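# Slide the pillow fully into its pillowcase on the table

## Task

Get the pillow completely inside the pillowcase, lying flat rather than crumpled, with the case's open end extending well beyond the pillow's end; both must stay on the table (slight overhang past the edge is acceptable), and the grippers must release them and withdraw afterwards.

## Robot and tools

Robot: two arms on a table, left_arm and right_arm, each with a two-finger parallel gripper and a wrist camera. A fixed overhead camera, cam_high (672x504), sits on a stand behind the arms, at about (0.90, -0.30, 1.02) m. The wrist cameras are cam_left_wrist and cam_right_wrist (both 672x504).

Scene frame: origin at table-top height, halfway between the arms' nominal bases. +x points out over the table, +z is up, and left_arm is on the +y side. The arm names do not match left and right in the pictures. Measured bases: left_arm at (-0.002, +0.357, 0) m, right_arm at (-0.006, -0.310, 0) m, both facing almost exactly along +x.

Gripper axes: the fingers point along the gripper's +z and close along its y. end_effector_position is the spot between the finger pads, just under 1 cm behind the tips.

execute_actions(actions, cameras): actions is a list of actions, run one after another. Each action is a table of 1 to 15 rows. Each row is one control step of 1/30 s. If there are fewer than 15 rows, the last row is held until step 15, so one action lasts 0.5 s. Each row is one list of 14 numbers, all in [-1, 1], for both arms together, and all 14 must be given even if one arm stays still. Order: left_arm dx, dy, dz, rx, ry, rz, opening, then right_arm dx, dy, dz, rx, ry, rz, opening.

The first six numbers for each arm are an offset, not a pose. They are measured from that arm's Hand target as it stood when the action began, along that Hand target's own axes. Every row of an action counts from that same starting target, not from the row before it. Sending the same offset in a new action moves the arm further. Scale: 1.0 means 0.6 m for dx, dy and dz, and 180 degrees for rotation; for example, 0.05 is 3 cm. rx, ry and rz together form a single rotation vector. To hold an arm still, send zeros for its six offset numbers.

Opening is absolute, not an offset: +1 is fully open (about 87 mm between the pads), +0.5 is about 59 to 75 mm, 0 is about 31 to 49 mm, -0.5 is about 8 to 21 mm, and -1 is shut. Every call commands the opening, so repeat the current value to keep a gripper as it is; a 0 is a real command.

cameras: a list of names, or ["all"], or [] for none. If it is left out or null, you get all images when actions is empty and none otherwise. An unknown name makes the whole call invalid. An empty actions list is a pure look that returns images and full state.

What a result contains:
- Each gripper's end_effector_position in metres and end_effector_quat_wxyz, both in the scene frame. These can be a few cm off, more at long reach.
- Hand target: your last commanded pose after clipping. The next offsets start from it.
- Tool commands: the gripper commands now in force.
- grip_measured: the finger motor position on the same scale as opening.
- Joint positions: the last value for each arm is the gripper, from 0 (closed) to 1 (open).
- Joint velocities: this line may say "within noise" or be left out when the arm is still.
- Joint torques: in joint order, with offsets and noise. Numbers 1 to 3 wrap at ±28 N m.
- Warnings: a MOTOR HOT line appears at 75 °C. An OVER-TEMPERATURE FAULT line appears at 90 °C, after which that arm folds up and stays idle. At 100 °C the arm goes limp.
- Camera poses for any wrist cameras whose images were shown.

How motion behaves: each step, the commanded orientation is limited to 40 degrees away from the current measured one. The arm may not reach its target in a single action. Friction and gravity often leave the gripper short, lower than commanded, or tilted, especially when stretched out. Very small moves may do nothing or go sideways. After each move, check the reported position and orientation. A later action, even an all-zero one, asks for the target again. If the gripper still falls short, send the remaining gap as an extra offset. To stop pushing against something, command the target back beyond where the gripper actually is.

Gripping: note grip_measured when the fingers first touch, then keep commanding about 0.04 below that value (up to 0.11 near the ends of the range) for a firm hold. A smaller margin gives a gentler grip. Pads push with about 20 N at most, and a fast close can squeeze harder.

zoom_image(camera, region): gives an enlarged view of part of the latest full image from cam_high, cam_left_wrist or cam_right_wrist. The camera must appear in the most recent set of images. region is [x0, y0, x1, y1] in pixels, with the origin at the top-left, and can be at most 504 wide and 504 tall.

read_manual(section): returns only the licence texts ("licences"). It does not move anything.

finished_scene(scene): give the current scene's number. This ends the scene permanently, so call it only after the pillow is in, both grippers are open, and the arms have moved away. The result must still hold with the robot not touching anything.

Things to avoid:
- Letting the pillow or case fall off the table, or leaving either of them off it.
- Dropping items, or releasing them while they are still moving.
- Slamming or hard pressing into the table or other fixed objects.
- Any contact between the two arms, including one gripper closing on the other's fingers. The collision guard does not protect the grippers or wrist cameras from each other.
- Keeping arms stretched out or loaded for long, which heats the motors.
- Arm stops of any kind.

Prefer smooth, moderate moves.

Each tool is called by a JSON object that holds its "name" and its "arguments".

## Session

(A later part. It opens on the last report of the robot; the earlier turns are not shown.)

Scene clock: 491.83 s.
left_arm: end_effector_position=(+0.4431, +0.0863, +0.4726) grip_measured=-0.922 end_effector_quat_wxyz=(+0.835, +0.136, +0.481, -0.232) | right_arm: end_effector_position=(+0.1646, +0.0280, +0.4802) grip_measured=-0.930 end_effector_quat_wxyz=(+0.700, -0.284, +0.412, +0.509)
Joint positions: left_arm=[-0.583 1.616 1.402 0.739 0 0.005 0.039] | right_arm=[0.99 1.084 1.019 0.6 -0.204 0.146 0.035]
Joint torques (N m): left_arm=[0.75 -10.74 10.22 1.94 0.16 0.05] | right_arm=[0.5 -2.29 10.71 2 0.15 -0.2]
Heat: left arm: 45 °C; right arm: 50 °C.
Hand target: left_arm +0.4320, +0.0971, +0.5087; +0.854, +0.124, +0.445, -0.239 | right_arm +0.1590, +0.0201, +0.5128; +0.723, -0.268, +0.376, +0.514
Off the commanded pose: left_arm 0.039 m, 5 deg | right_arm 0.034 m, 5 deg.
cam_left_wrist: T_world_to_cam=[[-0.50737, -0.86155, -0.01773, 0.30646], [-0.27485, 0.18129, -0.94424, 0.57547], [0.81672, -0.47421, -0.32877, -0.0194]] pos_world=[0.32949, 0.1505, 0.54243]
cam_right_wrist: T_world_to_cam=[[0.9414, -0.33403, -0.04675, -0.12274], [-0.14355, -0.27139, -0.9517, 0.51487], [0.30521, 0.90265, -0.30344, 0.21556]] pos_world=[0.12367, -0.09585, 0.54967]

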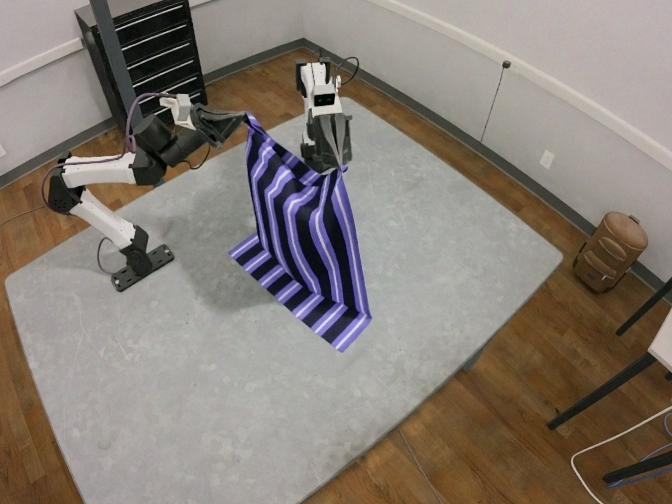

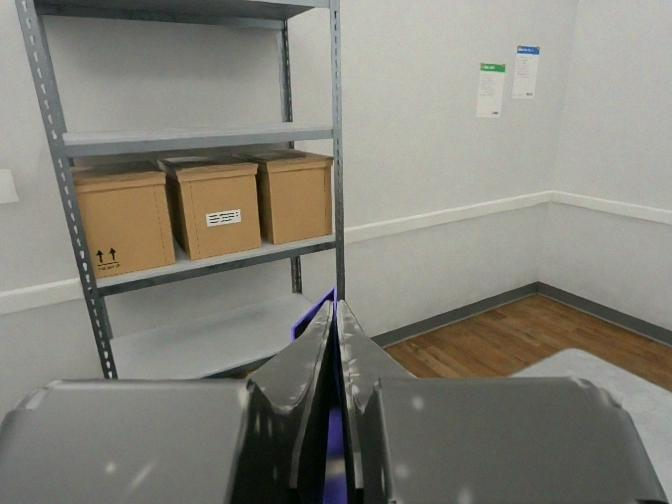

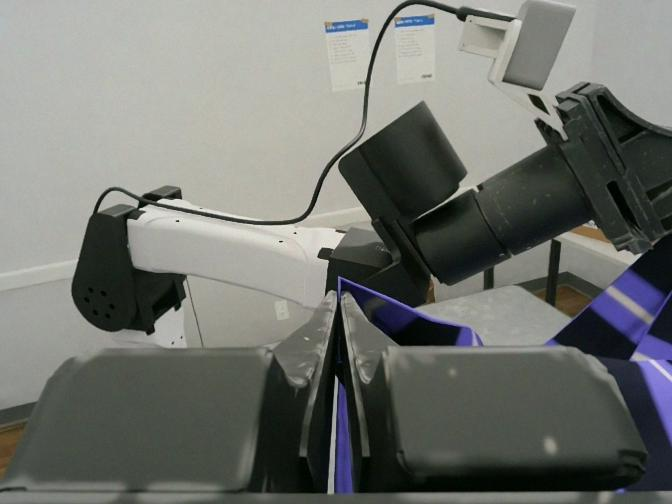

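{"name": "execute_actions", "arguments": {"actions": [[[-0.0586,0.0035,0.005,0,0,0,-1,-0.0336,0.0206,0.0363,0,0,0,-1]],[[-0.0586,0.0035,0.005,0,0,0,-1,-0.0336,0.0206,0.0363,0,0,0,-1]],[[-0.0586,0.0035,0.005,0,0,0,-1,-0.0336,0.0206,0.0363,0,0,0,-1]]], "cameras": ["all"]}}

{"name": "zoom_image", "arguments": {"camera": "cam_high", "region": [180, 20, 430, 400]}}

Scene clock: 497.17 s.
left_arm: end_effector_position=(+0.4051, +0.1175, +0.5646) grip_measured=-0.922 end_effector_quat_wxyz=(+0.832, +0.137, +0.485, -0.232) | right_arm: end_effector_position=(+0.1362, +0.0619, +0.5666) grip_measured=-0.930 end_effector_quat_wxyz=(+0.702, -0.290, +0.411, +0.504)
Joint positions: left_arm=[-0.56 1.509 1.68 0.345 0.021 -0.008 0.039] | right_arm=[1.177 1.25 1.485 0.283 -0.048 0.036 0.035]
Joint torques (N m): left_arm=[0.77 -8.53 9.7 2.11 0.15 0.02] | right_arm=[0.57 -2.97 10.07 2.08 0.07 -0.17]
Heat: left arm: 45 °C; right arm: 49 °C.
Hand target: left_arm +0.3899, +0.1301, +0.6003; +0.854, +0.124, +0.445, -0.239 | right_arm +0.1302, +0.0500, +0.5998; +0.723, -0.268, +0.376, +0.514
Off the commanded pose: left_arm 0.041 m, 5 deg | right_arm 0.036 m, 5 deg.
cam_left_wrist: T_world_to_cam=[[-0.50871, -0.86078, -0.01631, 0.3153], [-0.28282, 0.18498, -0.94117, 0.64727], [0.81316, -0.47417, -0.33755, 0.06291]] pos_world=[0.2923, 0.1815, 0.63556]
cam_right_wrist: T_world_to_cam=[[0.94105, -0.33675, -0.03195, -0.08884], [-0.13282, -0.28098, -0.95048, 0.60073], [0.3111, 0.89869, -0.30915, 0.22256]] pos_world=[0.09416, -0.06113, 0.63695]

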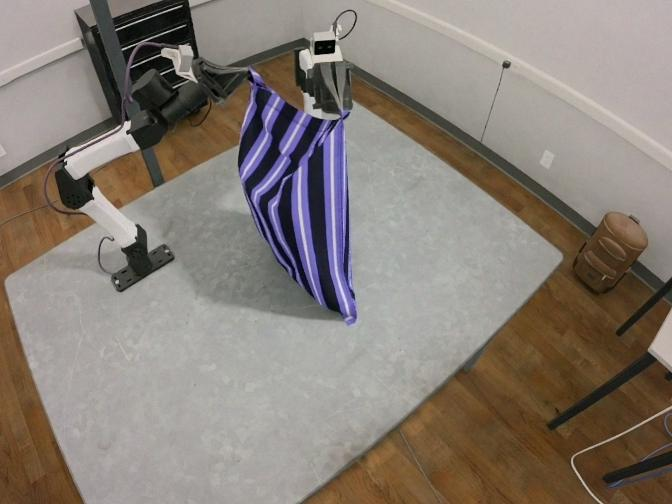

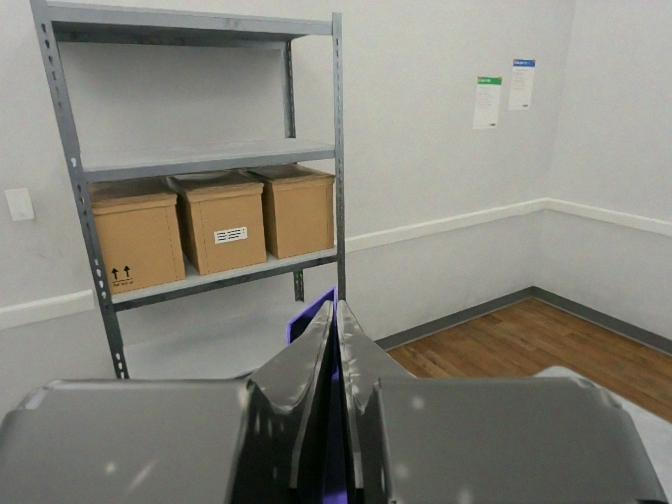

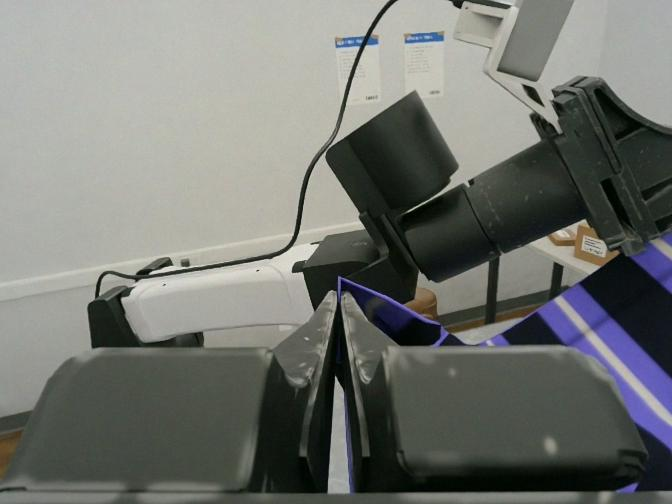

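Scaled by 1.326 from the camera's image (finer frame: 960x720).

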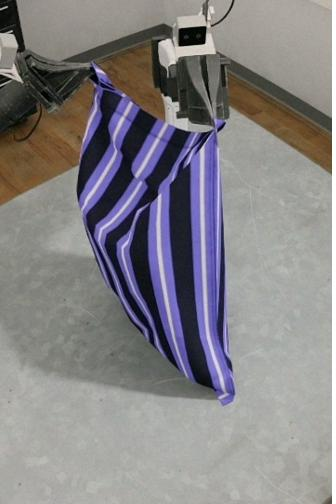

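{"name": "execute_actions", "arguments": {"actions": [[[0,0,0,0,-0.0555,0,-1,0,0,0,0.047,-0.037,-0.033,-1]],[[0,0,0,0,-0.0555,0,-1,0,0,0,0.047,-0.037,-0.033,-1]],[[0,0,0,0,0,0,-1,0,0,0,0.047,-0.037,-0.033,-1]],[[0,0,0,0,0,0,-1,-0.0088,-0.067,-0.002,0,0,0,-1]],[[0,0,0,0,0,0,-1,-0.0088,-0.067,-0.002,0,0,0,-1]]], "cameras": ["cam_high"]}}

Scene clock: 540.73 s.
left_arm: end_effector_position=(+0.3991, +0.1207, +0.5803) grip_measured=-0.922 end_effector_quat_wxyz=(+0.906, +0.095, +0.325, -0.253) | right_arm: end_effector_position=(+0.1830, -0.0006, +0.5776) grip_measured=-0.930 end_effector_quat_wxyz=(+0.881, -0.084, +0.334, +0.325)
Joint positions: left_arm=[-0.56 1.59 1.497 0.973 0.021 -0.014 0.039] | right_arm=[1.257 1.284 1.212 1.053 0.408 -0.43 0.035]
Joint torques (N m): left_arm=[0.53 -7.06 8.58 1.67 0.06 0.03] | right_arm=[-0.59 -4.83 6.49 1.16 -0.49 0.01]
Heat: left arm: 42 °C; right arm: 47 °C.
Hand target: left_arm +0.3900, +0.1301, +0.6002; +0.918, +0.081, +0.290, -0.257 | right_arm +0.1747, -0.0176, +0.5967; +0.887, -0.066, +0.304, +0.341
Off the commanded pose: left_arm 0.024 m, 5 deg | right_arm 0.027 m, 4 deg.

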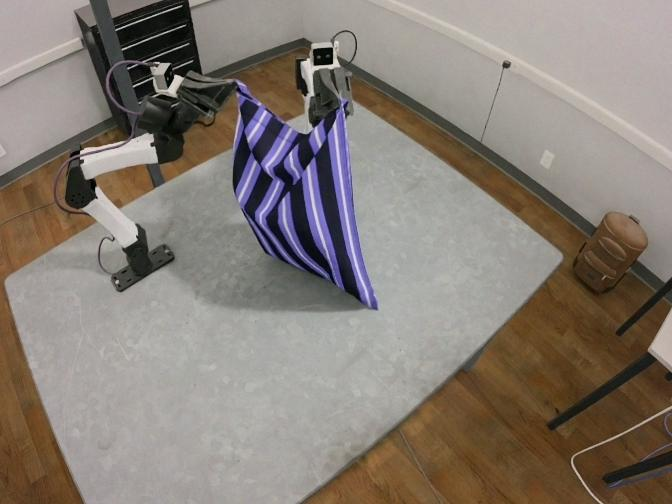

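{"name": "execute_actions", "arguments": {"actions": [[[-0.0426,-0.0146,-0.0257,0,0,0,-1,-0.0088,-0.067,-0.002,0,0,0,-1]],[[-0.0426,-0.0146,-0.0257,0,0,0,-1,-0.0088,-0.067,-0.002,0,0,0,-1]],[[-0.0426,-0.0146,-0.0257,0,0,0,-1,-0.0088,-0.067,-0.002,0,0,0,-1]],[[-0.0426,-0.0146,-0.0257,0,0,0,-1,0,0,0,0,0,0,-1]],[[-0.0426,-0.0146,-0.0257,0,0,0,-1,0,0,0,0,0,0,-1]]], "cameras": ["all"]}}

Scene clock: 546.73 s.
left_arm: end_effector_position=(+0.2550, +0.1585, +0.5940) grip_measured=-0.922 end_effector_quat_wxyz=(+0.907, +0.095, +0.321, -0.254) | right_arm: end_effector_position=(+0.2554, -0.1079, +0.5741) grip_measured=-0.930 end_effector_quat_wxyz=(+0.877, -0.075, +0.338, +0.333)
Joint positions: left_arm=[-0.773 1.087 1.167 0.816 -0.111 0.151 0.039] | right_arm=[0.683 1.071 1.095 0.843 0.07 0.063 0.035]
Joint torques (N m): left_arm=[-1.13 -3.67 6.82 1.54 0.05 0.26] | right_arm=[-0.61 -2.95 6.69 1.49 -0.15 -0.04]
Heat: left arm: 41 °C; right arm: 46 °C.
Hand target: left_arm +0.2399, +0.1699, +0.6105; +0.918, +0.081, +0.290, -0.257 | right_arm +0.2417, -0.1192, +0.5921; +0.887, -0.066, +0.304, +0.341
Off the commanded pose: left_arm 0.025 m, 4 deg | right_arm 0.025 m, 4 deg.
cam_left_wrist: T_world_to_cam=[[-0.50899, -0.86061, -0.01682, 0.27511], [0.03254, 0.0003, -0.99947, 0.60844], [0.86016, -0.50927, 0.02785, -0.00906]] pos_world=[0.12803, 0.23197, 0.61299]
cam_right_wrist: T_world_to_cam=[[0.62899, -0.76794, -0.121, -0.17377], [-0.04782, 0.11713, -0.99196, 0.62101], [0.77594, 0.62972, 0.03695, -0.00608]] pos_world=[0.14372, -0.20235, 0.59522]

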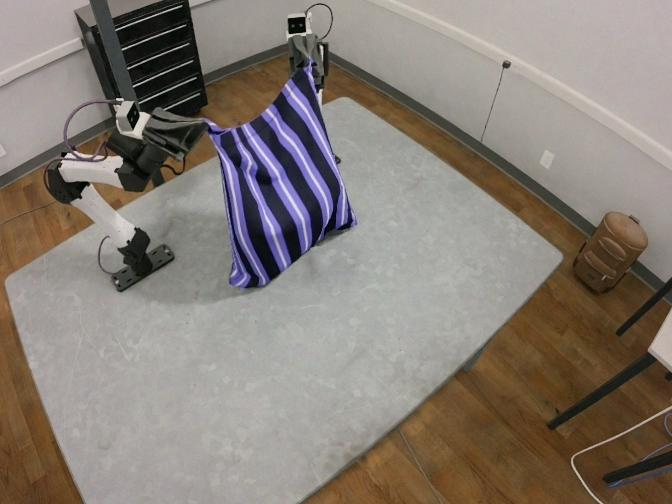

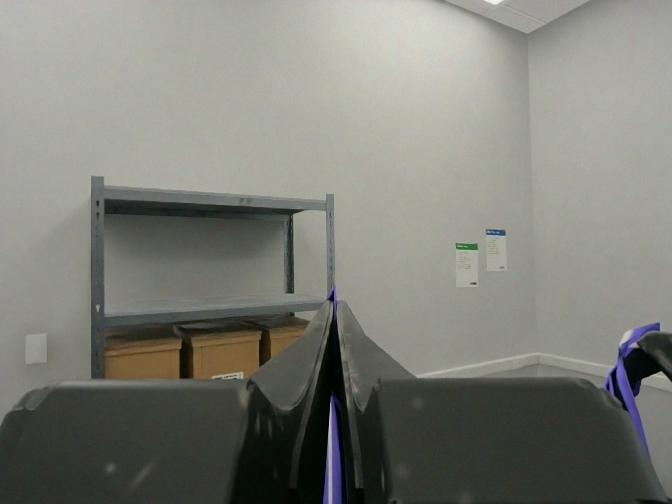

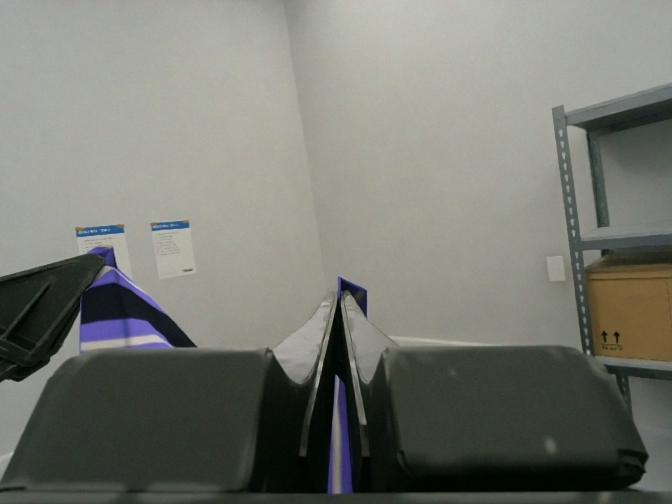

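{"name": "execute_actions", "arguments": {"actions": [[[-0.0339,-0.0217,-0.0136,0,0,0,-1,-0.0357,0.0268,-0.0047,0,0,0,-1]],[[-0.0339,-0.0217,-0.0136,0,0,0,-1,-0.0357,0.0268,-0.0047,0,0,0,-1]],[[-0.0339,-0.0217,-0.0136,0,0,0,-1,-0.0357,0.0268,-0.0047,0,0,0,-1]]], "cameras": ["cam_high"]}}

Scene clock: 557.03 s.
left_arm: end_effector_position=(+0.1749, +0.1561, +0.6097) grip_measured=-0.922 end_effector_quat_wxyz=(+0.909, +0.102, +0.317, -0.249) | right_arm: end_effector_position=(+0.1811, -0.1035, +0.5992) grip_measured=-0.930 end_effector_quat_wxyz=(+0.875, -0.092, +0.340, +0.332)
Joint positions: left_arm=[-1.18 0.955 1.163 0.765 -0.343 0.501 0.039] | right_arm=[1.027 0.936 1.152 0.676 0.263 -0.213 0.035]
Joint torques (N m): left_arm=[-1.07 -1.43 6.95 1.39 0.33 0.27] | right_arm=[0.65 -0.98 9.5 1.46 -0.13 -0.23]
Heat: left arm: 40 °C; right arm: 45 °C.
Hand target: left_arm +0.1649, +0.1698, +0.6255; +0.918, +0.081, +0.290, -0.257 | right_arm +0.1690, -0.1217, +0.6272; +0.887, -0.066, +0.304, +0.341
Off the commanded pose: left_arm 0.023 m, 4 deg | right_arm 0.036 m, 5 deg.

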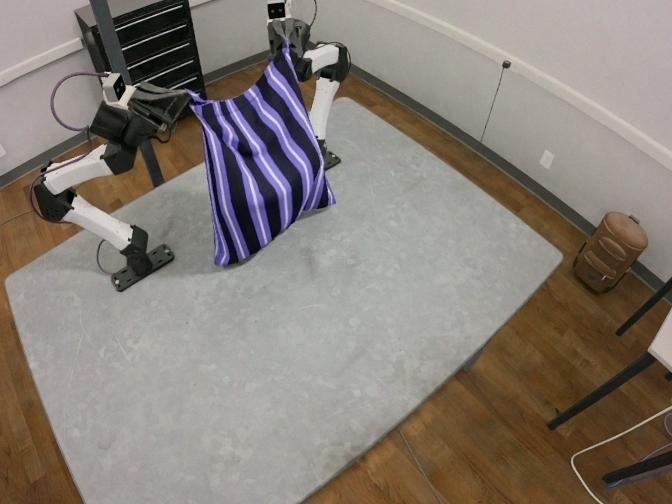

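{"name": "execute_actions", "arguments": {"actions": [[[0.087,0.0433,0,0,0.036,0,-1,0.081,-0.0537,-0.0043,0,0.036,0,-1]],[[0.0862,0.052,0.0317,0,0.036,0,-1,0.0797,-0.0643,0.0258,0,0.036,0,-1]],[[0.104,0.0607,0.0407,0,0.036,0,-1,0.097,-0.075,0.0328,0,0.036,0,-1]]], "cameras": ["cam_high"]}}

Scene clock: 571.47 s.
left_arm: end_effector_position=(+0.3534, +0.1640, +0.5187) grip_measured=-0.922 end_effector_quat_wxyz=(+0.840, +0.131, +0.473, -0.232) | right_arm: end_effector_position=(+0.3524, -0.1118, +0.5053) grip_measured=-0.930 end_effector_quat_wxyz=(+0.805, -0.123, +0.486, +0.317)
Joint positions: left_arm=[-0.503 1.207 1.225 0.528 0.063 -0.038 0.039] | right_arm=[0.395 1.222 1.199 0.555 -0.192 0.24 0.035]
Joint torques (N m): left_arm=[0.5 -4.56 9.36 1.99 0.12 0.01] | right_arm=[-0.54 -3.52 9.68 1.97 -0.15 -0.05]
Heat: left arm: 38 °C; right arm: 45 °C.
Hand target: left_arm +0.3451, +0.1698, +0.5455; +0.856, +0.123, +0.441, -0.240 | right_arm +0.3428, -0.1153, +0.5347; +0.823, -0.123, +0.450, +0.325
Off the commanded pose: left_arm 0.029 m, 4 deg | right_arm 0.031 m, 5 deg.

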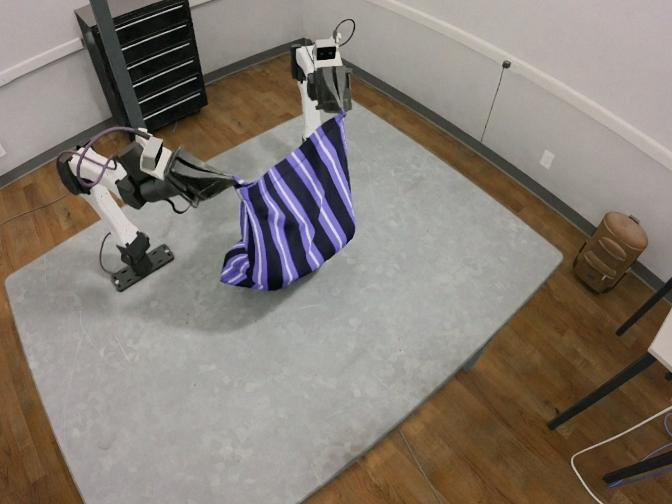

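{"name": "execute_actions", "arguments": {"actions": [[[0,0,0,0,-0.0833,0,-1,0,0,0,0,-0.0833,0,-1]],[[0,0,0,0,-0.0833,0,-1,0,0,0,0,-0.0833,0,-1]],[[-0.0668,-0.0373,-0.0012,0,0,0,-1,-0.061,0.0461,0.0015,0,0,0,-1]],[[-0.0668,-0.0373,-0.0012,0,0,0,-1,-0.061,0.0461,0.0015,0,0,0,-1]],[[-0.0668,-0.0373,-0.0012,0,0,0,-1,-0.061,0.0461,0.0015,0,0,0,-1]],[[-0.0668,-0.0373,-0.0012,0,0,0,-1,-0.061,0.0461,0.0015,0,0,0,-1]],[[-0.0668,-0.0373,-0.0012,0,0,0,-1,-0.061,0.0461,0.0015,0,0,0,-1]]], "cameras": ["cam_high"]}}

Scene clock: 585.00 s.
left_arm: end_effector_position=(+0.1384, +0.1556, +0.6074) grip_measured=-0.922 end_effector_quat_wxyz=(+0.935, +0.082, +0.230, -0.258) | right_arm: end_effector_position=(+0.1439, -0.1034, +0.6057) grip_measured=-0.930 end_effector_quat_wxyz=(+0.904, -0.064, +0.254, +0.338)
Joint positions: left_arm=[-1.314 0.971 1.024 1.118 -0.296 0.677 0.039] | right_arm=[1.206 0.964 1.039 1.048 0.293 -0.428 0.035]
Joint torques (N m): left_arm=[-0.95 -0.2 8.84 0.85 0.34 0.28] | right_arm=[0.53 -0.54 9.65 1 -0.21 -0.2]
Heat: left arm: 39 °C; right arm: 46 °C.
Hand target: left_arm +0.1299, +0.1695, +0.6251; +0.941, +0.057, +0.204, -0.263 | right_arm +0.1341, -0.1220, +0.6295; +0.911, -0.034, +0.222, +0.346
Off the commanded pose: left_arm 0.024 m, 4 deg | right_arm 0.032 m, 5 deg.

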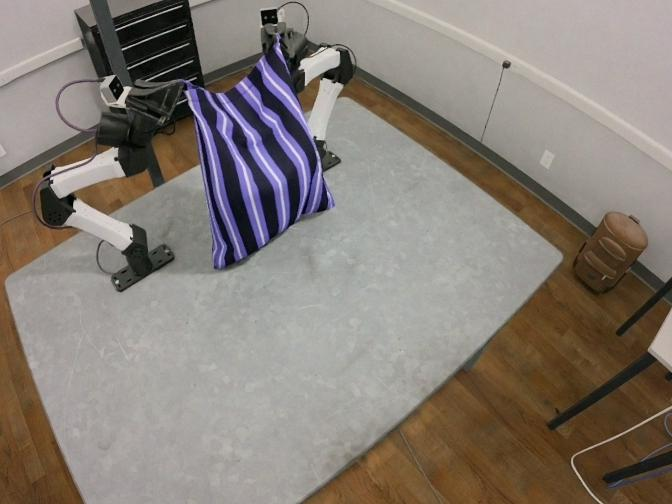

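{"name": "execute_actions", "arguments": {"actions": [[[-0.0346,0,0.0758,0,0,0,-1,-0.0346,0,0.0758,0,0,0,-1]],[[0,0,0,0,0,0,-1,0,0,0,0,0,0,-1]]], "cameras": ["cam_high"]}}

Scene clock: 588.37 s.
left_arm: end_effector_position=(+0.1369, +0.1548, +0.6593) grip_measured=-0.922 end_effector_quat_wxyz=(+0.936, +0.076, +0.226, -0.259) | right_arm: end_effector_position=(+0.1468, -0.1053, +0.6572) grip_measured=-0.930 end_effector_quat_wxyz=(+0.906, -0.058, +0.253, +0.335)
Joint positions: left_arm=[-1.327 1.055 1.271 0.974 -0.302 0.692 0.039] | right_arm=[1.193 1.045 1.288 0.886 0.294 -0.423 0.035]
Joint torques (N m): left_arm=[-0.21 -1.16 8.25 0.59 0.37 0.19] | right_arm=[-0.7 -1.07 8.81 0.84 -0.36 -0.02]
Heat: left arm: 39 °C; right arm: 46 °C.
Hand target: left_arm +0.1299, +0.1695, +0.6751; +0.941, +0.057, +0.204, -0.263 | right_arm +0.1376, -0.1250, +0.6793; +0.911, -0.034, +0.222, +0.346
Off the commanded pose: left_arm 0.023 m, 3 deg | right_arm 0.031 m, 5 deg.

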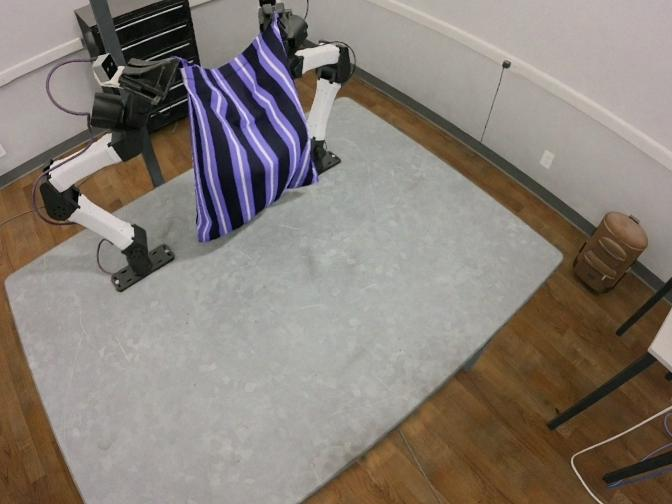

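{"name": "execute_actions", "arguments": {"actions": [[[0.0346,0,-0.0758,0,0,0,-1,0.0346,0,-0.0758,0,0,0,-1]],[[0.0346,0,-0.0758,0,0,0,-1,0.0346,0,-0.0758,0,0,0,-1]]], "cameras": ["cam_high"]}}

Scene clock: 595.43 s.
left_arm: end_effector_position=(+0.1360, +0.1586, +0.5679) grip_measured=-0.922 end_effector_quat_wxyz=(+0.937, +0.071, +0.224, -0.260) | right_arm: end_effector_position=(+0.1382, -0.1044, +0.5676) grip_measured=-0.930 end_effector_quat_wxyz=(+0.906, -0.059, +0.246, +0.339)
Joint positions: left_arm=[-1.327 0.942 0.84 1.302 -0.303 0.692 0.039] | right_arm=[1.238 0.929 0.858 1.222 0.301 -0.461 0.035]
Joint torques (N m): left_arm=[-0.05 -1.65 6.05 0.74 0.39 0.17] | right_arm=[0.5 -1.16 6.05 1.01 -0.17 -0.19]
Heat: left arm: 39 °C; right arm: 46 °C.
Hand target: left_arm +0.1299, +0.1696, +0.5752; +0.941, +0.057, +0.204, -0.263 | right_arm +0.1306, -0.1189, +0.5796; +0.911, -0.034, +0.222, +0.346
Off the commanded pose: left_arm 0.014 m, 3 deg | right_arm 0.021 m, 4 deg.

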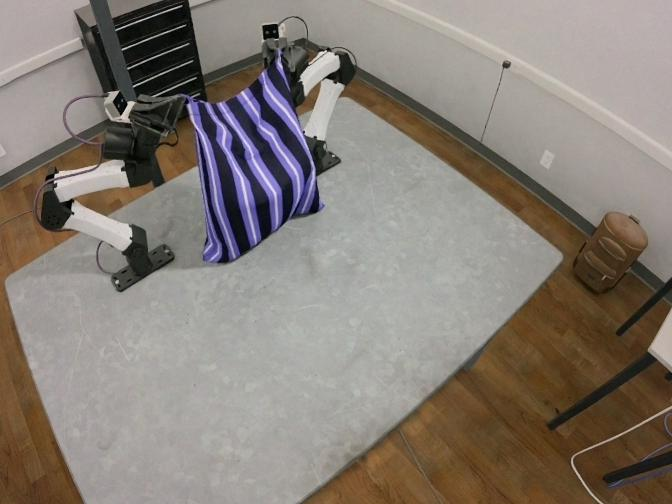

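{"name": "execute_actions", "arguments": {"actions": [[[0.0915,0.046,-0.0187,0,0.0444,0,-1,0.0843,-0.0568,-0.022,0,0.0444,0,-1]],[[0.0943,0.052,0.0107,0,0.0444,0,-1,0.087,-0.0643,0.006,0,0.0444,0,-1]],[[0.092,0.052,0.0238,0,0.0444,0,-1,0.0853,-0.0643,0.0182,0,0.0444,0,-1]]], "cameras": ["cam_high"]}}

Scene clock: 608.40 s.
left_arm: end_effector_position=(+0.3068, +0.1661, +0.4741) grip_measured=-0.922 end_effector_quat_wxyz=(+0.870, +0.117, +0.416, -0.239) | right_arm: end_effector_position=(+0.3019, -0.1103, +0.4641) grip_measured=-0.930 end_effector_quat_wxyz=(+0.836, -0.107, +0.430, +0.323)
Joint positions: left_arm=[-0.601 1.058 0.844 0.891 -0.018 0.02 0.039] | right_arm=[0.516 1.065 0.828 0.892 -0.073 0.181 0.035]
Joint torques (N m): left_arm=[0.66 -2.56 9.48 1.61 0.25 0.04] | right_arm=[-0.7 -1.8 9.87 1.57 -0.18 -0.02]
Heat: left arm: 39 °C; right arm: 45 °C.
Hand target: left_arm +0.3029, +0.1699, +0.4924; +0.878, +0.110, +0.395, -0.246 | right_arm +0.2972, -0.1125, +0.4850; +0.845, -0.105, +0.406, +0.331
Off the commanded pose: left_arm 0.019 m, 3 deg | right_arm 0.022 m, 3 deg.

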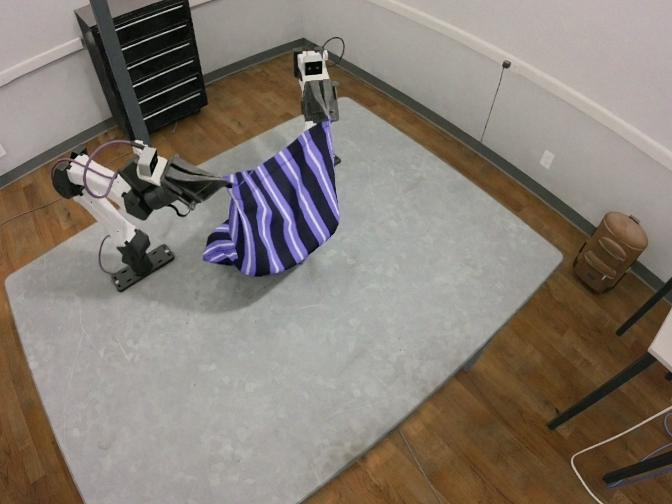

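{"name": "execute_actions", "arguments": {"actions": [[[0.1003,0.052,0.0253,0,0.0444,0,-1,0.0945,-0.0643,0.0188,0,0.0444,0,-1]],[[0.1167,0.052,0.0253,0,0.0444,0,-1,0.1118,-0.0643,0.018,0,0.0444,0,-1]],[[0.1195,0.052,0.0377,0,0.0444,0,-1,0.1157,-0.0643,0.0297,0,0.0444,0,-1]]], "cameras": ["cam_high"]}}

Scene clock: 613.27 s.
left_arm: end_effector_position=(+0.4797, +0.1686, +0.3366) grip_measured=-0.922 end_effector_quat_wxyz=(+0.765, +0.160, +0.585, -0.217) | right_arm: end_effector_position=(+0.4651, -0.1032, +0.3131) grip_measured=-0.930 end_effector_quat_wxyz=(+0.727, -0.163, +0.594, +0.303)
Joint positions: left_arm=[-0.319 1.596 1.087 0.785 0.251 -0.08 0.039] | right_arm=[0.265 1.63 1.044 0.849 -0.381 0.226 0.035]
Joint torques (N m): left_arm=[0.4 -7.88 9.83 2.11 0.13 0.11] | right_arm=[-0.32 -6.04 9.58 1.97 -0.07 -0.2]
Heat: left arm: 39 °C; right arm: 46 °C.
Hand target: left_arm +0.4830, +0.1698, +0.3524; +0.777, +0.159, +0.569, -0.217 | right_arm +0.4670, -0.1024, +0.3330; +0.743, -0.172, +0.573, +0.302
Off the commanded pose: left_arm 0.016 m, 2 deg | right_arm 0.020 m, 3 deg.

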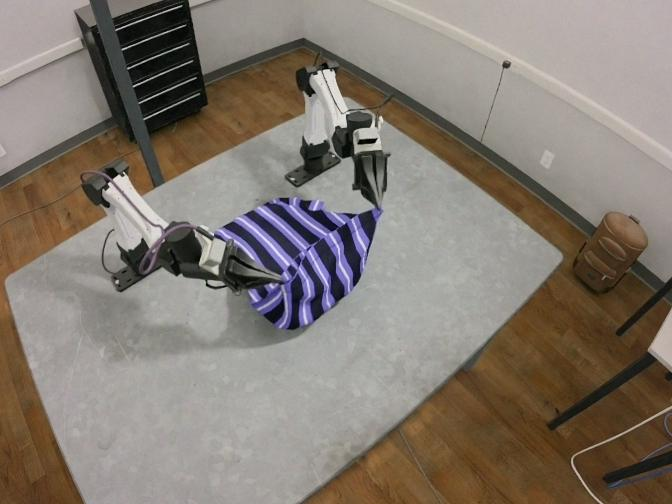

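{"name": "execute_actions", "arguments": {"actions": [[[0.0575,0.052,0.0715,0,0.0444,0,-1,0.0548,-0.0643,0.0632,0,0.0444,0,-1]],[[0.0635,0.052,0.076,0,0.0444,0,-1,0.062,-0.0643,0.0673,0,0.0444,0,-1]]], "cameras": ["cam_high"]}}

Scene clock: 619.57 s.
left_arm: end_effector_position=(+0.5941, +0.1653, +0.2941) grip_measured=-0.922 end_effector_quat_wxyz=(+0.678, +0.185, +0.681, -0.204) | right_arm: end_effector_position=(+0.5785, -0.0974, +0.2597) grip_measured=-0.930 end_effector_quat_wxyz=(+0.644, -0.204, +0.683, +0.278)
Joint positions: left_arm=[-0.252 2.012 1.703 0.312 0.342 -0.027 0.039] | right_arm=[0.205 2.047 1.635 0.393 -0.487 0.109 0.035]
Joint torques (N m): left_arm=[0.64 -10.89 10.36 2.38 0.06 0.32] | right_arm=[-0.47 -8.55 10.17 1.96 -0.14 -0.21]
Heat: left arm: 40 °C; right arm: 46 °C.
Hand target: left_arm +0.6032, +0.1702, +0.3025; +0.690, +0.188, +0.672, -0.193 | right_arm +0.5833, -0.0982, +0.2748; +0.656, -0.212, +0.670, +0.275
Off the commanded pose: left_arm 0.013 m, 2 deg | right_arm 0.016 m, 2 deg.

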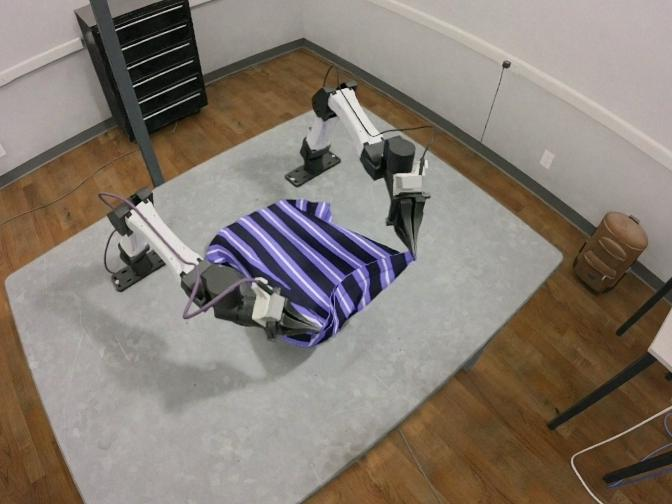

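{"name": "execute_actions", "arguments": {"actions": [[[0.0852,0.0433,0.0692,0,0.0444,0,-1,0.0517,-0.0537,0.0617,0,0.0444,0,-1]],[[0.1095,0.0347,0.0698,0,0.0444,0,-1,0.11,-0.0428,0.0638,0,0.0444,0,-1]]], "cameras": ["all"]}}

Scene clock: 626.80 s.
left_arm: end_effector_position=(+0.6827, +0.1613, +0.1854) grip_measured=-0.922 end_effector_quat_wxyz=(+0.590, +0.211, +0.759, -0.178) | right_arm: end_effector_position=(+0.6597, -0.0907, +0.1568) grip_measured=-0.930 end_effector_quat_wxyz=(+0.548, -0.241, +0.762, +0.246)
Joint positions: left_arm=[-0.233 2.543 2.403 -0.12 0.356 0.07 0.039] | right_arm=[0.195 2.557 2.355 -0.121 -0.505 -0.046 0.035]
Joint torques (N m): left_arm=[0.94 -14.49 9.88 2.24 0.06 0.3] | right_arm=[-0.43 -11.32 9.84 1.91 -0.19 -0.2]
Heat: left arm: 41 °C; right arm: 47 °C.
Hand target: left_arm +0.6934, +0.1699, +0.1825; +0.590, +0.213, +0.761, -0.165 | right_arm +0.6657, -0.0919, +0.1689; +0.556, -0.248, +0.755, +0.243
Off the commanded pose: left_arm 0.014 m, 1 deg | right_arm 0.014 m, 2 deg.
cam_left_wrist: T_world_to_cam=[[-0.53003, -0.84797, 0.00416, 0.49681], [-0.75825, 0.47174, -0.45002, 0.54814], [0.37964, -0.24168, -0.89301, 0.09147]] pos_world=[0.64423, 0.18481, 0.32629]
cam_right_wrist: T_world_to_cam=[[0.61493, -0.77985, -0.11703, -0.45765], [-0.73783, -0.51661, -0.43442, 0.53468], [0.27833, 0.35348, -0.89308, 0.13385]] pos_world=[0.63867, -0.12799, 0.29826]

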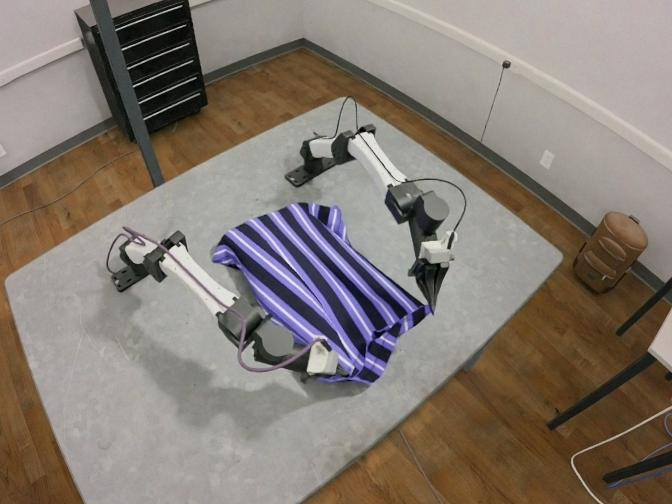

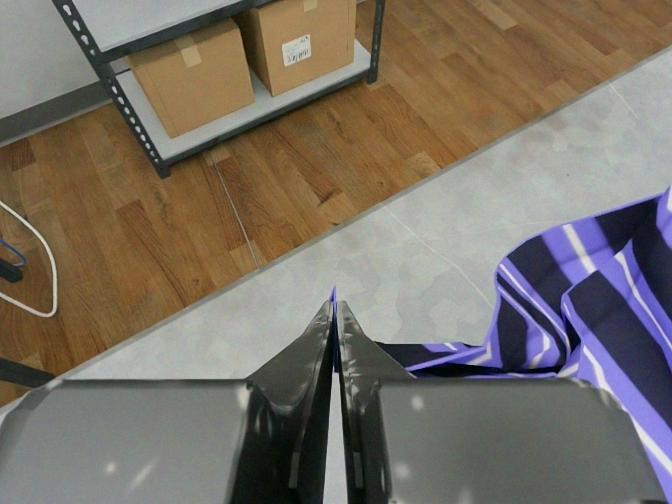

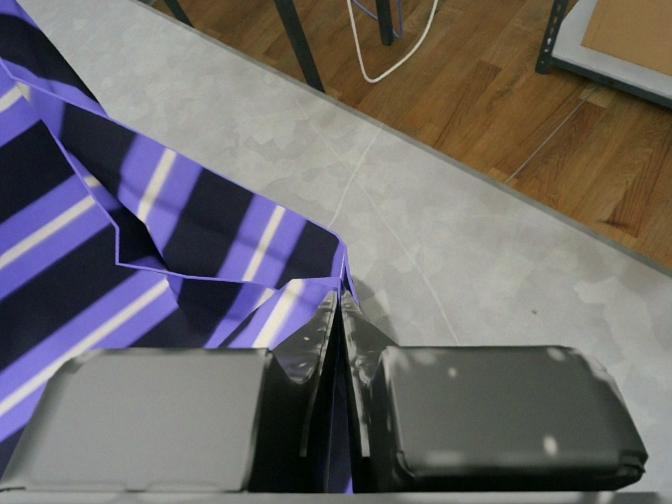

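{"name": "execute_actions", "arguments": {"actions": [[[0.091,0.0043,0.031,0,0,0,-1,0.071,-0.0053,0.025,0,0,0,-1]],[[0.091,0.0043,0.031,0,0,0,-1,0.071,-0.0053,0.025,0,0,0,-1]]], "cameras": ["all"]}}

Scene clock: 631.43 s.
left_arm: end_effector_position=(+0.6921, +0.1590, +0.0667) grip_measured=-0.922 end_effector_quat_wxyz=(+0.576, +0.215, +0.769, -0.178) | right_arm: end_effector_position=(+0.6651, -0.0900, +0.0675) grip_measured=-0.930 end_effector_quat_wxyz=(+0.539, -0.243, +0.769, +0.244)
Joint positions: left_arm=[-0.233 2.681 2.224 0.159 0.361 0.082 0.039] | right_arm=[0.195 2.656 2.208 0.099 -0.505 -0.054 0.035]
Joint torques (N m): left_arm=[1.16 -15.21 9.85 2.43 0.08 0.27] | right_arm=[0.25 -12.37 6.97 2.21 -0.17 -0.12]
Heat: left arm: 41 °C; right arm: 47 °C.
Hand target: left_arm +0.7036, +0.1697, +0.0674; +0.590, +0.213, +0.761, -0.165 | right_arm +0.6693, -0.0863, +0.0786; +0.556, -0.248, +0.755, +0.243
Off the commanded pose: left_arm 0.016 m, 2 deg | right_arm 0.013 m, 3 deg.
cam_left_wrist: T_world_to_cam=[[-0.53674, -0.84371, 0.00766, 0.50407], [-0.76766, 0.48455, -0.41943, 0.50533], [0.35017, -0.231, -0.90776, 0.00105]] pos_world=[0.65811, 0.18068, 0.20904]
cam_right_wrist: T_world_to_cam=[[0.61461, -0.77965, -0.12, -0.4704], [-0.74466, -0.52326, -0.41434, 0.50286], [0.26025, 0.34402, -0.90218, 0.06412]] pos_world=[0.64689, -0.12568, 0.20976]

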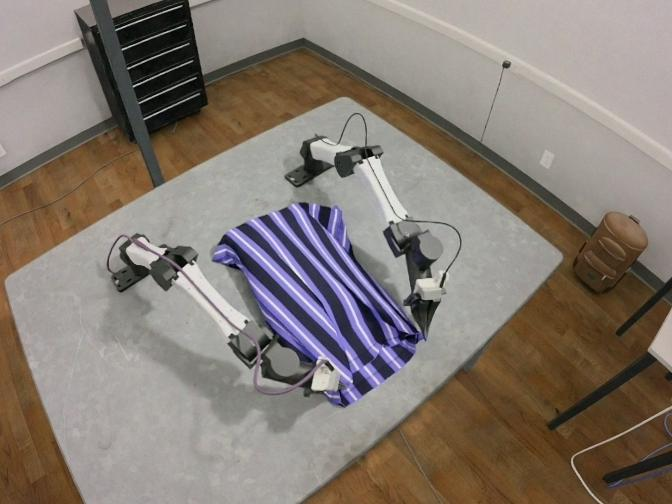

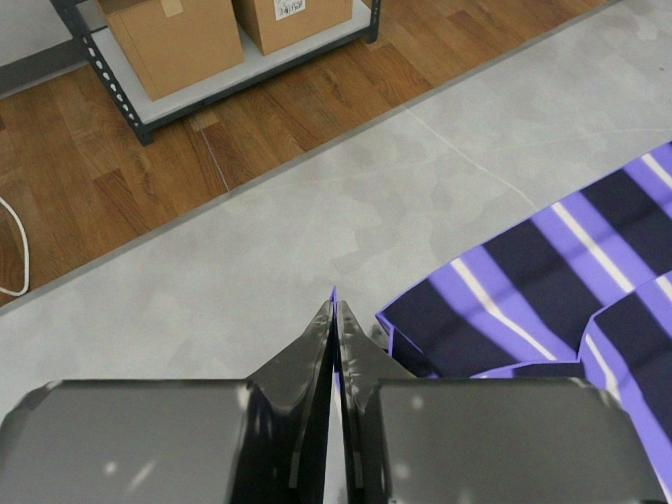

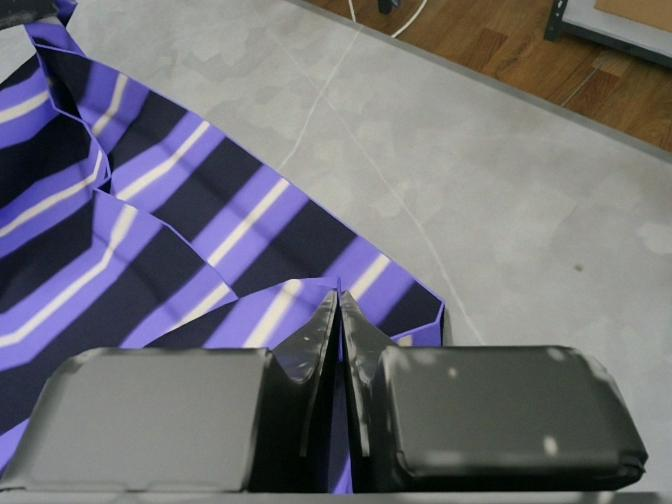

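{"name": "execute_actions", "arguments": {"actions": [[[0.04,0.033,0.005,0,0,0,-1,0.042,-0.031,0,0,0,0,-1]],[[0.019,0,0,0,0,0,-1,0.018,0,0,0,0,0,-1]],[[0,0,0,0,0,0,-0.75,0,0,0,0,0,0,-0.75]],[[0,0,0,0,0,0,-0.4,0,0,0,0,0,0,-0.4]]], "cameras": ["all"]}}

Scene clock: 637.43 s.
left_arm: end_effector_position=(+0.7057, +0.1802, +0.0501) grip_measured=-0.400 end_effector_quat_wxyz=(+0.595, +0.216, +0.754, -0.175) | right_arm: end_effector_position=(+0.6688, -0.0991, +0.0436) grip_measured=-0.400 end_effector_quat_wxyz=(+0.549, -0.247, +0.759, +0.249)
Joint positions: left_arm=[-0.193 2.747 2.244 0.251 0.397 0.093 0.3] | right_arm=[0.174 2.698 2.168 0.207 -0.537 -0.06 0.3]
Joint torques (N m): left_arm=[0.76 -14.9 7.95 2.18 0.06 0.26] | right_arm=[-0.61 -11.48 6.41 2.04 -0.13 -0.22]
Heat: left arm: 44 °C; right arm: 48 °C.
Hand target: left_arm +0.7088, +0.1896, +0.0324; +0.590, +0.213, +0.761, -0.165 | right_arm +0.6720, -0.1040, +0.0424; +0.556, -0.248, +0.755, +0.243
Off the commanded pose: left_arm 0.020 m, 2 deg | right_arm 0.006 m, 1 deg.
cam_left_wrist: T_world_to_cam=[[-0.53463, -0.84501, -0.01121, 0.529], [-0.74738, 0.47896, -0.46046, 0.48731], [0.39446, -0.2378, -0.88761, -0.04502]] pos_world=[0.66478, 0.2029, 0.19035]
cam_right_wrist: T_world_to_cam=[[0.62669, -0.77114, -0.11224, -0.49029], [-0.72726, -0.52704, -0.43968, 0.47994], [0.27991, 0.35718, -0.89111, 0.03238]] pos_world=[0.64724, -0.1367, 0.18485]

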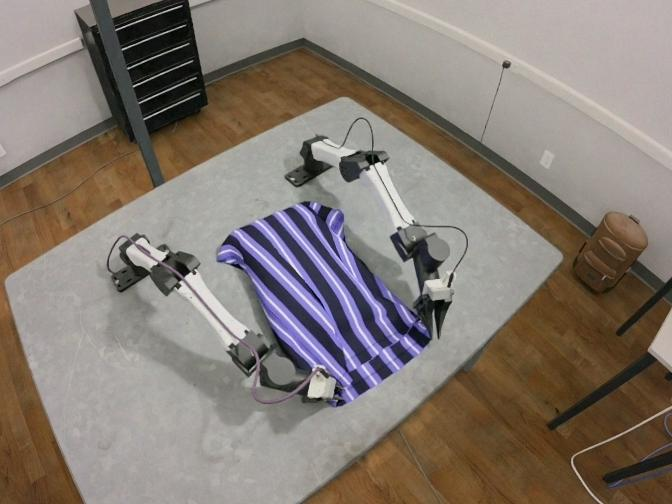

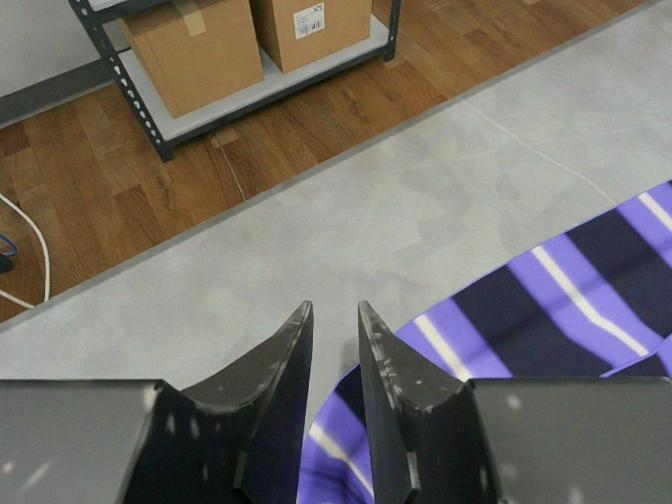

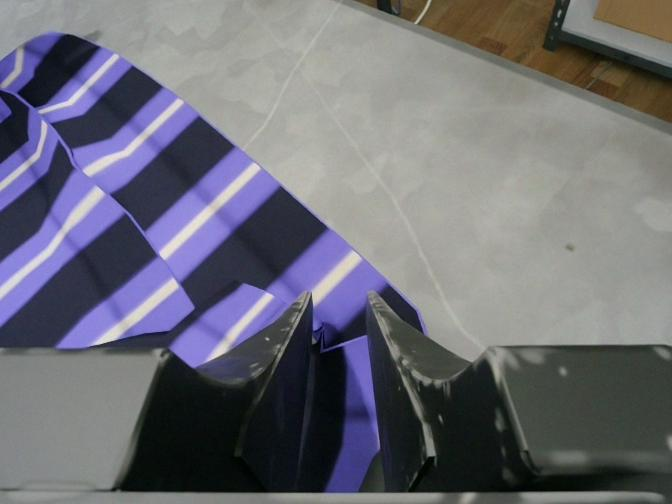

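{"name": "execute_actions", "arguments": {"actions": [[[-0.07,0,-0.03,0,0,0,-0.3,-0.07,0,-0.03,0,0,0,-0.3]],[[-0.07,0,-0.08,0,0,0,-0.3,-0.07,0,-0.08,0,0,0,-0.3]],[[-0.06,0.03,-0.12,0,0,0,-0.3,-0.06,-0.03,-0.12,0,0,0,-0.3]],[[-0.06,0.03,-0.12,0,0,0,-0.3,-0.06,-0.03,-0.12,0,0,0,-0.3]]], "cameras": ["all"]}}

{"name": "zoom_image", "arguments": {"camera": "cam_high", "region": [200, 190, 450, 420]}}

Scene clock: 643.73 s.
left_arm: end_effector_position=(+0.5934, +0.3056, +0.2287) grip_measured=-0.300 end_effector_quat_wxyz=(+0.589, +0.206, +0.763, -0.166) | right_arm: end_effector_position=(+0.5916, -0.2541, +0.2249) grip_measured=-0.300 end_effector_quat_wxyz=(+0.546, -0.235, +0.766, +0.244)
Joint positions: left_arm=[0.03 2.032 1.733 -0.006 0.583 0.161 0.35] | right_arm=[-0.11 2.156 1.958 -0.215 -0.78 -0.176 0.35]
Joint torques (N m): left_arm=[0.17 -14.99 6.83 1.92 0.33 0.25] | right_arm=[0.23 -12.48 6.46 1.72 -0.35 -0.18]
Heat: left arm: 47 °C; right arm: 51 °C.
Hand target: left_arm +0.5869, +0.3060, +0.2359; +0.590, +0.213, +0.761, -0.165 | right_arm +0.5847, -0.2502, +0.2442; +0.556, -0.248, +0.755, +0.243
Off the commanded pose: left_arm 0.010 m, 1 deg | right_arm 0.021 m, 2 deg.
cam_left_wrist: T_world_to_cam=[[-0.51129, -0.85938, -0.00747, 0.5667], [-0.7692, 0.46148, -0.44201, 0.43957], [0.3833, -0.22025, -0.89698, 0.19104]] pos_world=[0.55464, 0.32623, 0.36989]
cam_right_wrist: T_world_to_cam=[[0.60566, -0.78599, -0.12407, -0.52972], [-0.74762, -0.50869, -0.42697, 0.43576], [0.27248, 0.35136, -0.89571, 0.27491]] pos_world=[0.5717, -0.29128, 0.36657]

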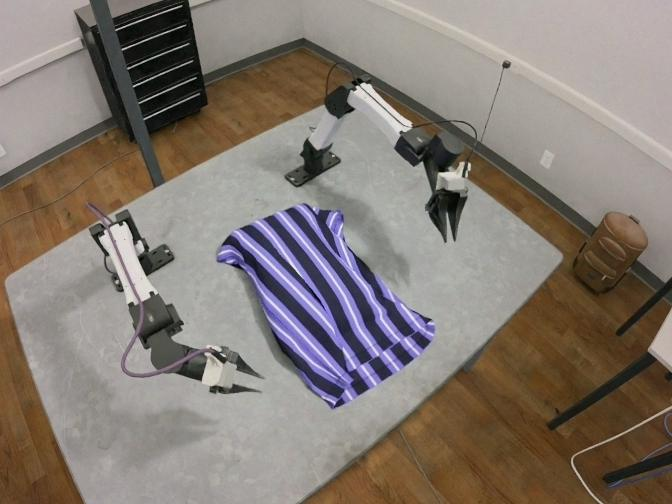

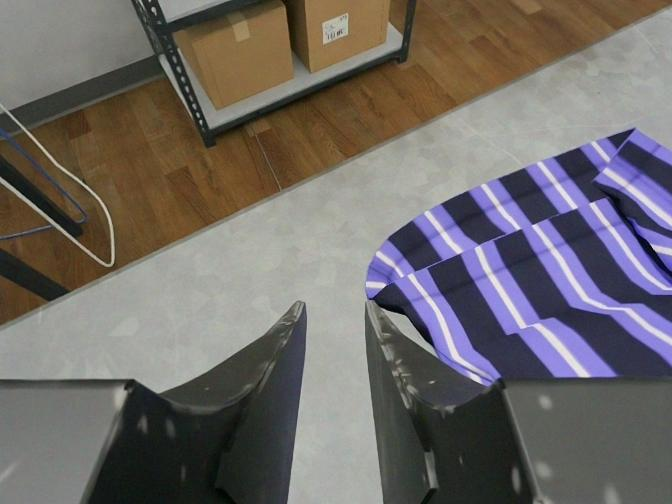

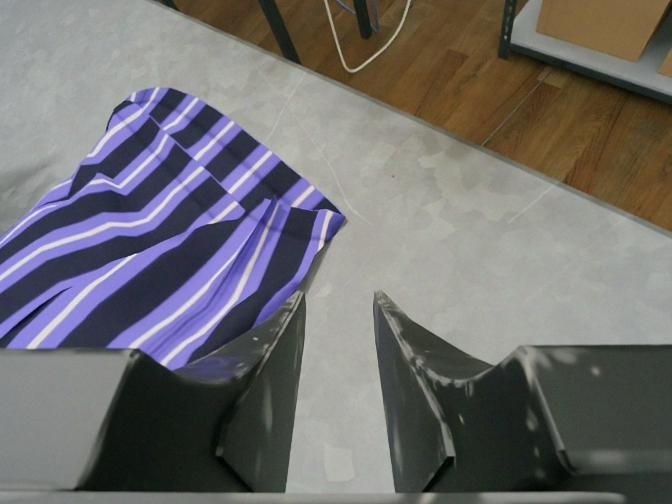

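Scaled by 2.016 from the camera's image (finer frame: 960x720).

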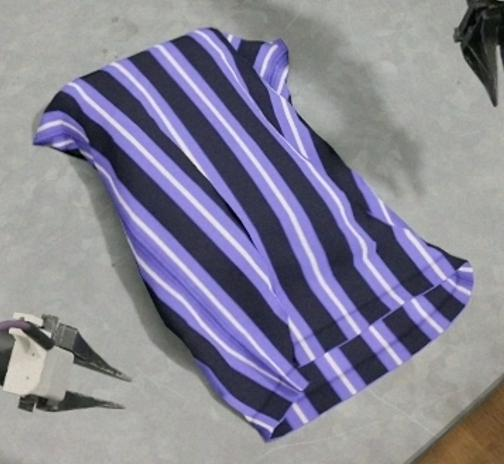

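{"name": "zoom_image", "arguments": {"camera": "cam_right_wrist", "region": [0, 70, 360, 370]}}

{"name": "zoom_image", "arguments": {"camera": "cam_high", "region": [200, 190, 360, 310]}}

{"name": "zoom_image", "arguments": {"camera": "cam_left_wrist", "region": [340, 120, 672, 400]}}

Scaled by 1.400 from the camera's image (finer frame: 960x720).

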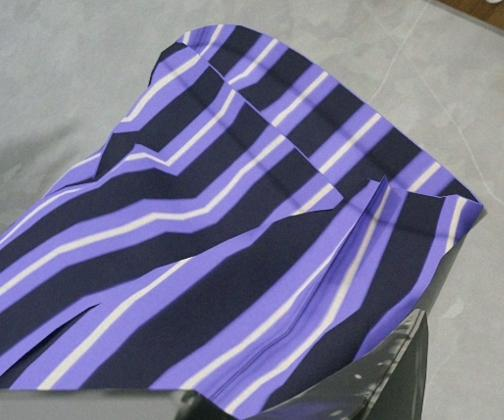

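Scaled by 3.150 from the camera's image (finer frame: 960x720).

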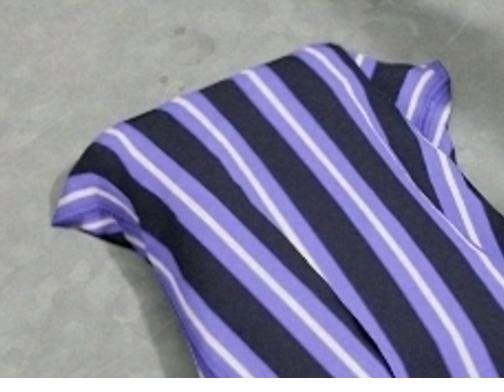

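Scaled by 1.518 from the camera's image (finer frame: 960x720).

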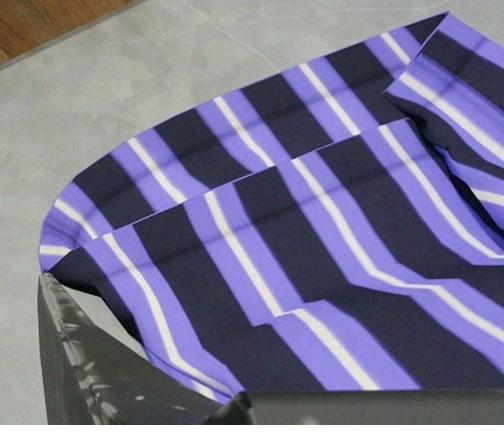

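{"name": "finished_scene", "arguments": {"scene": 1}}

The scene is finished: the task was done.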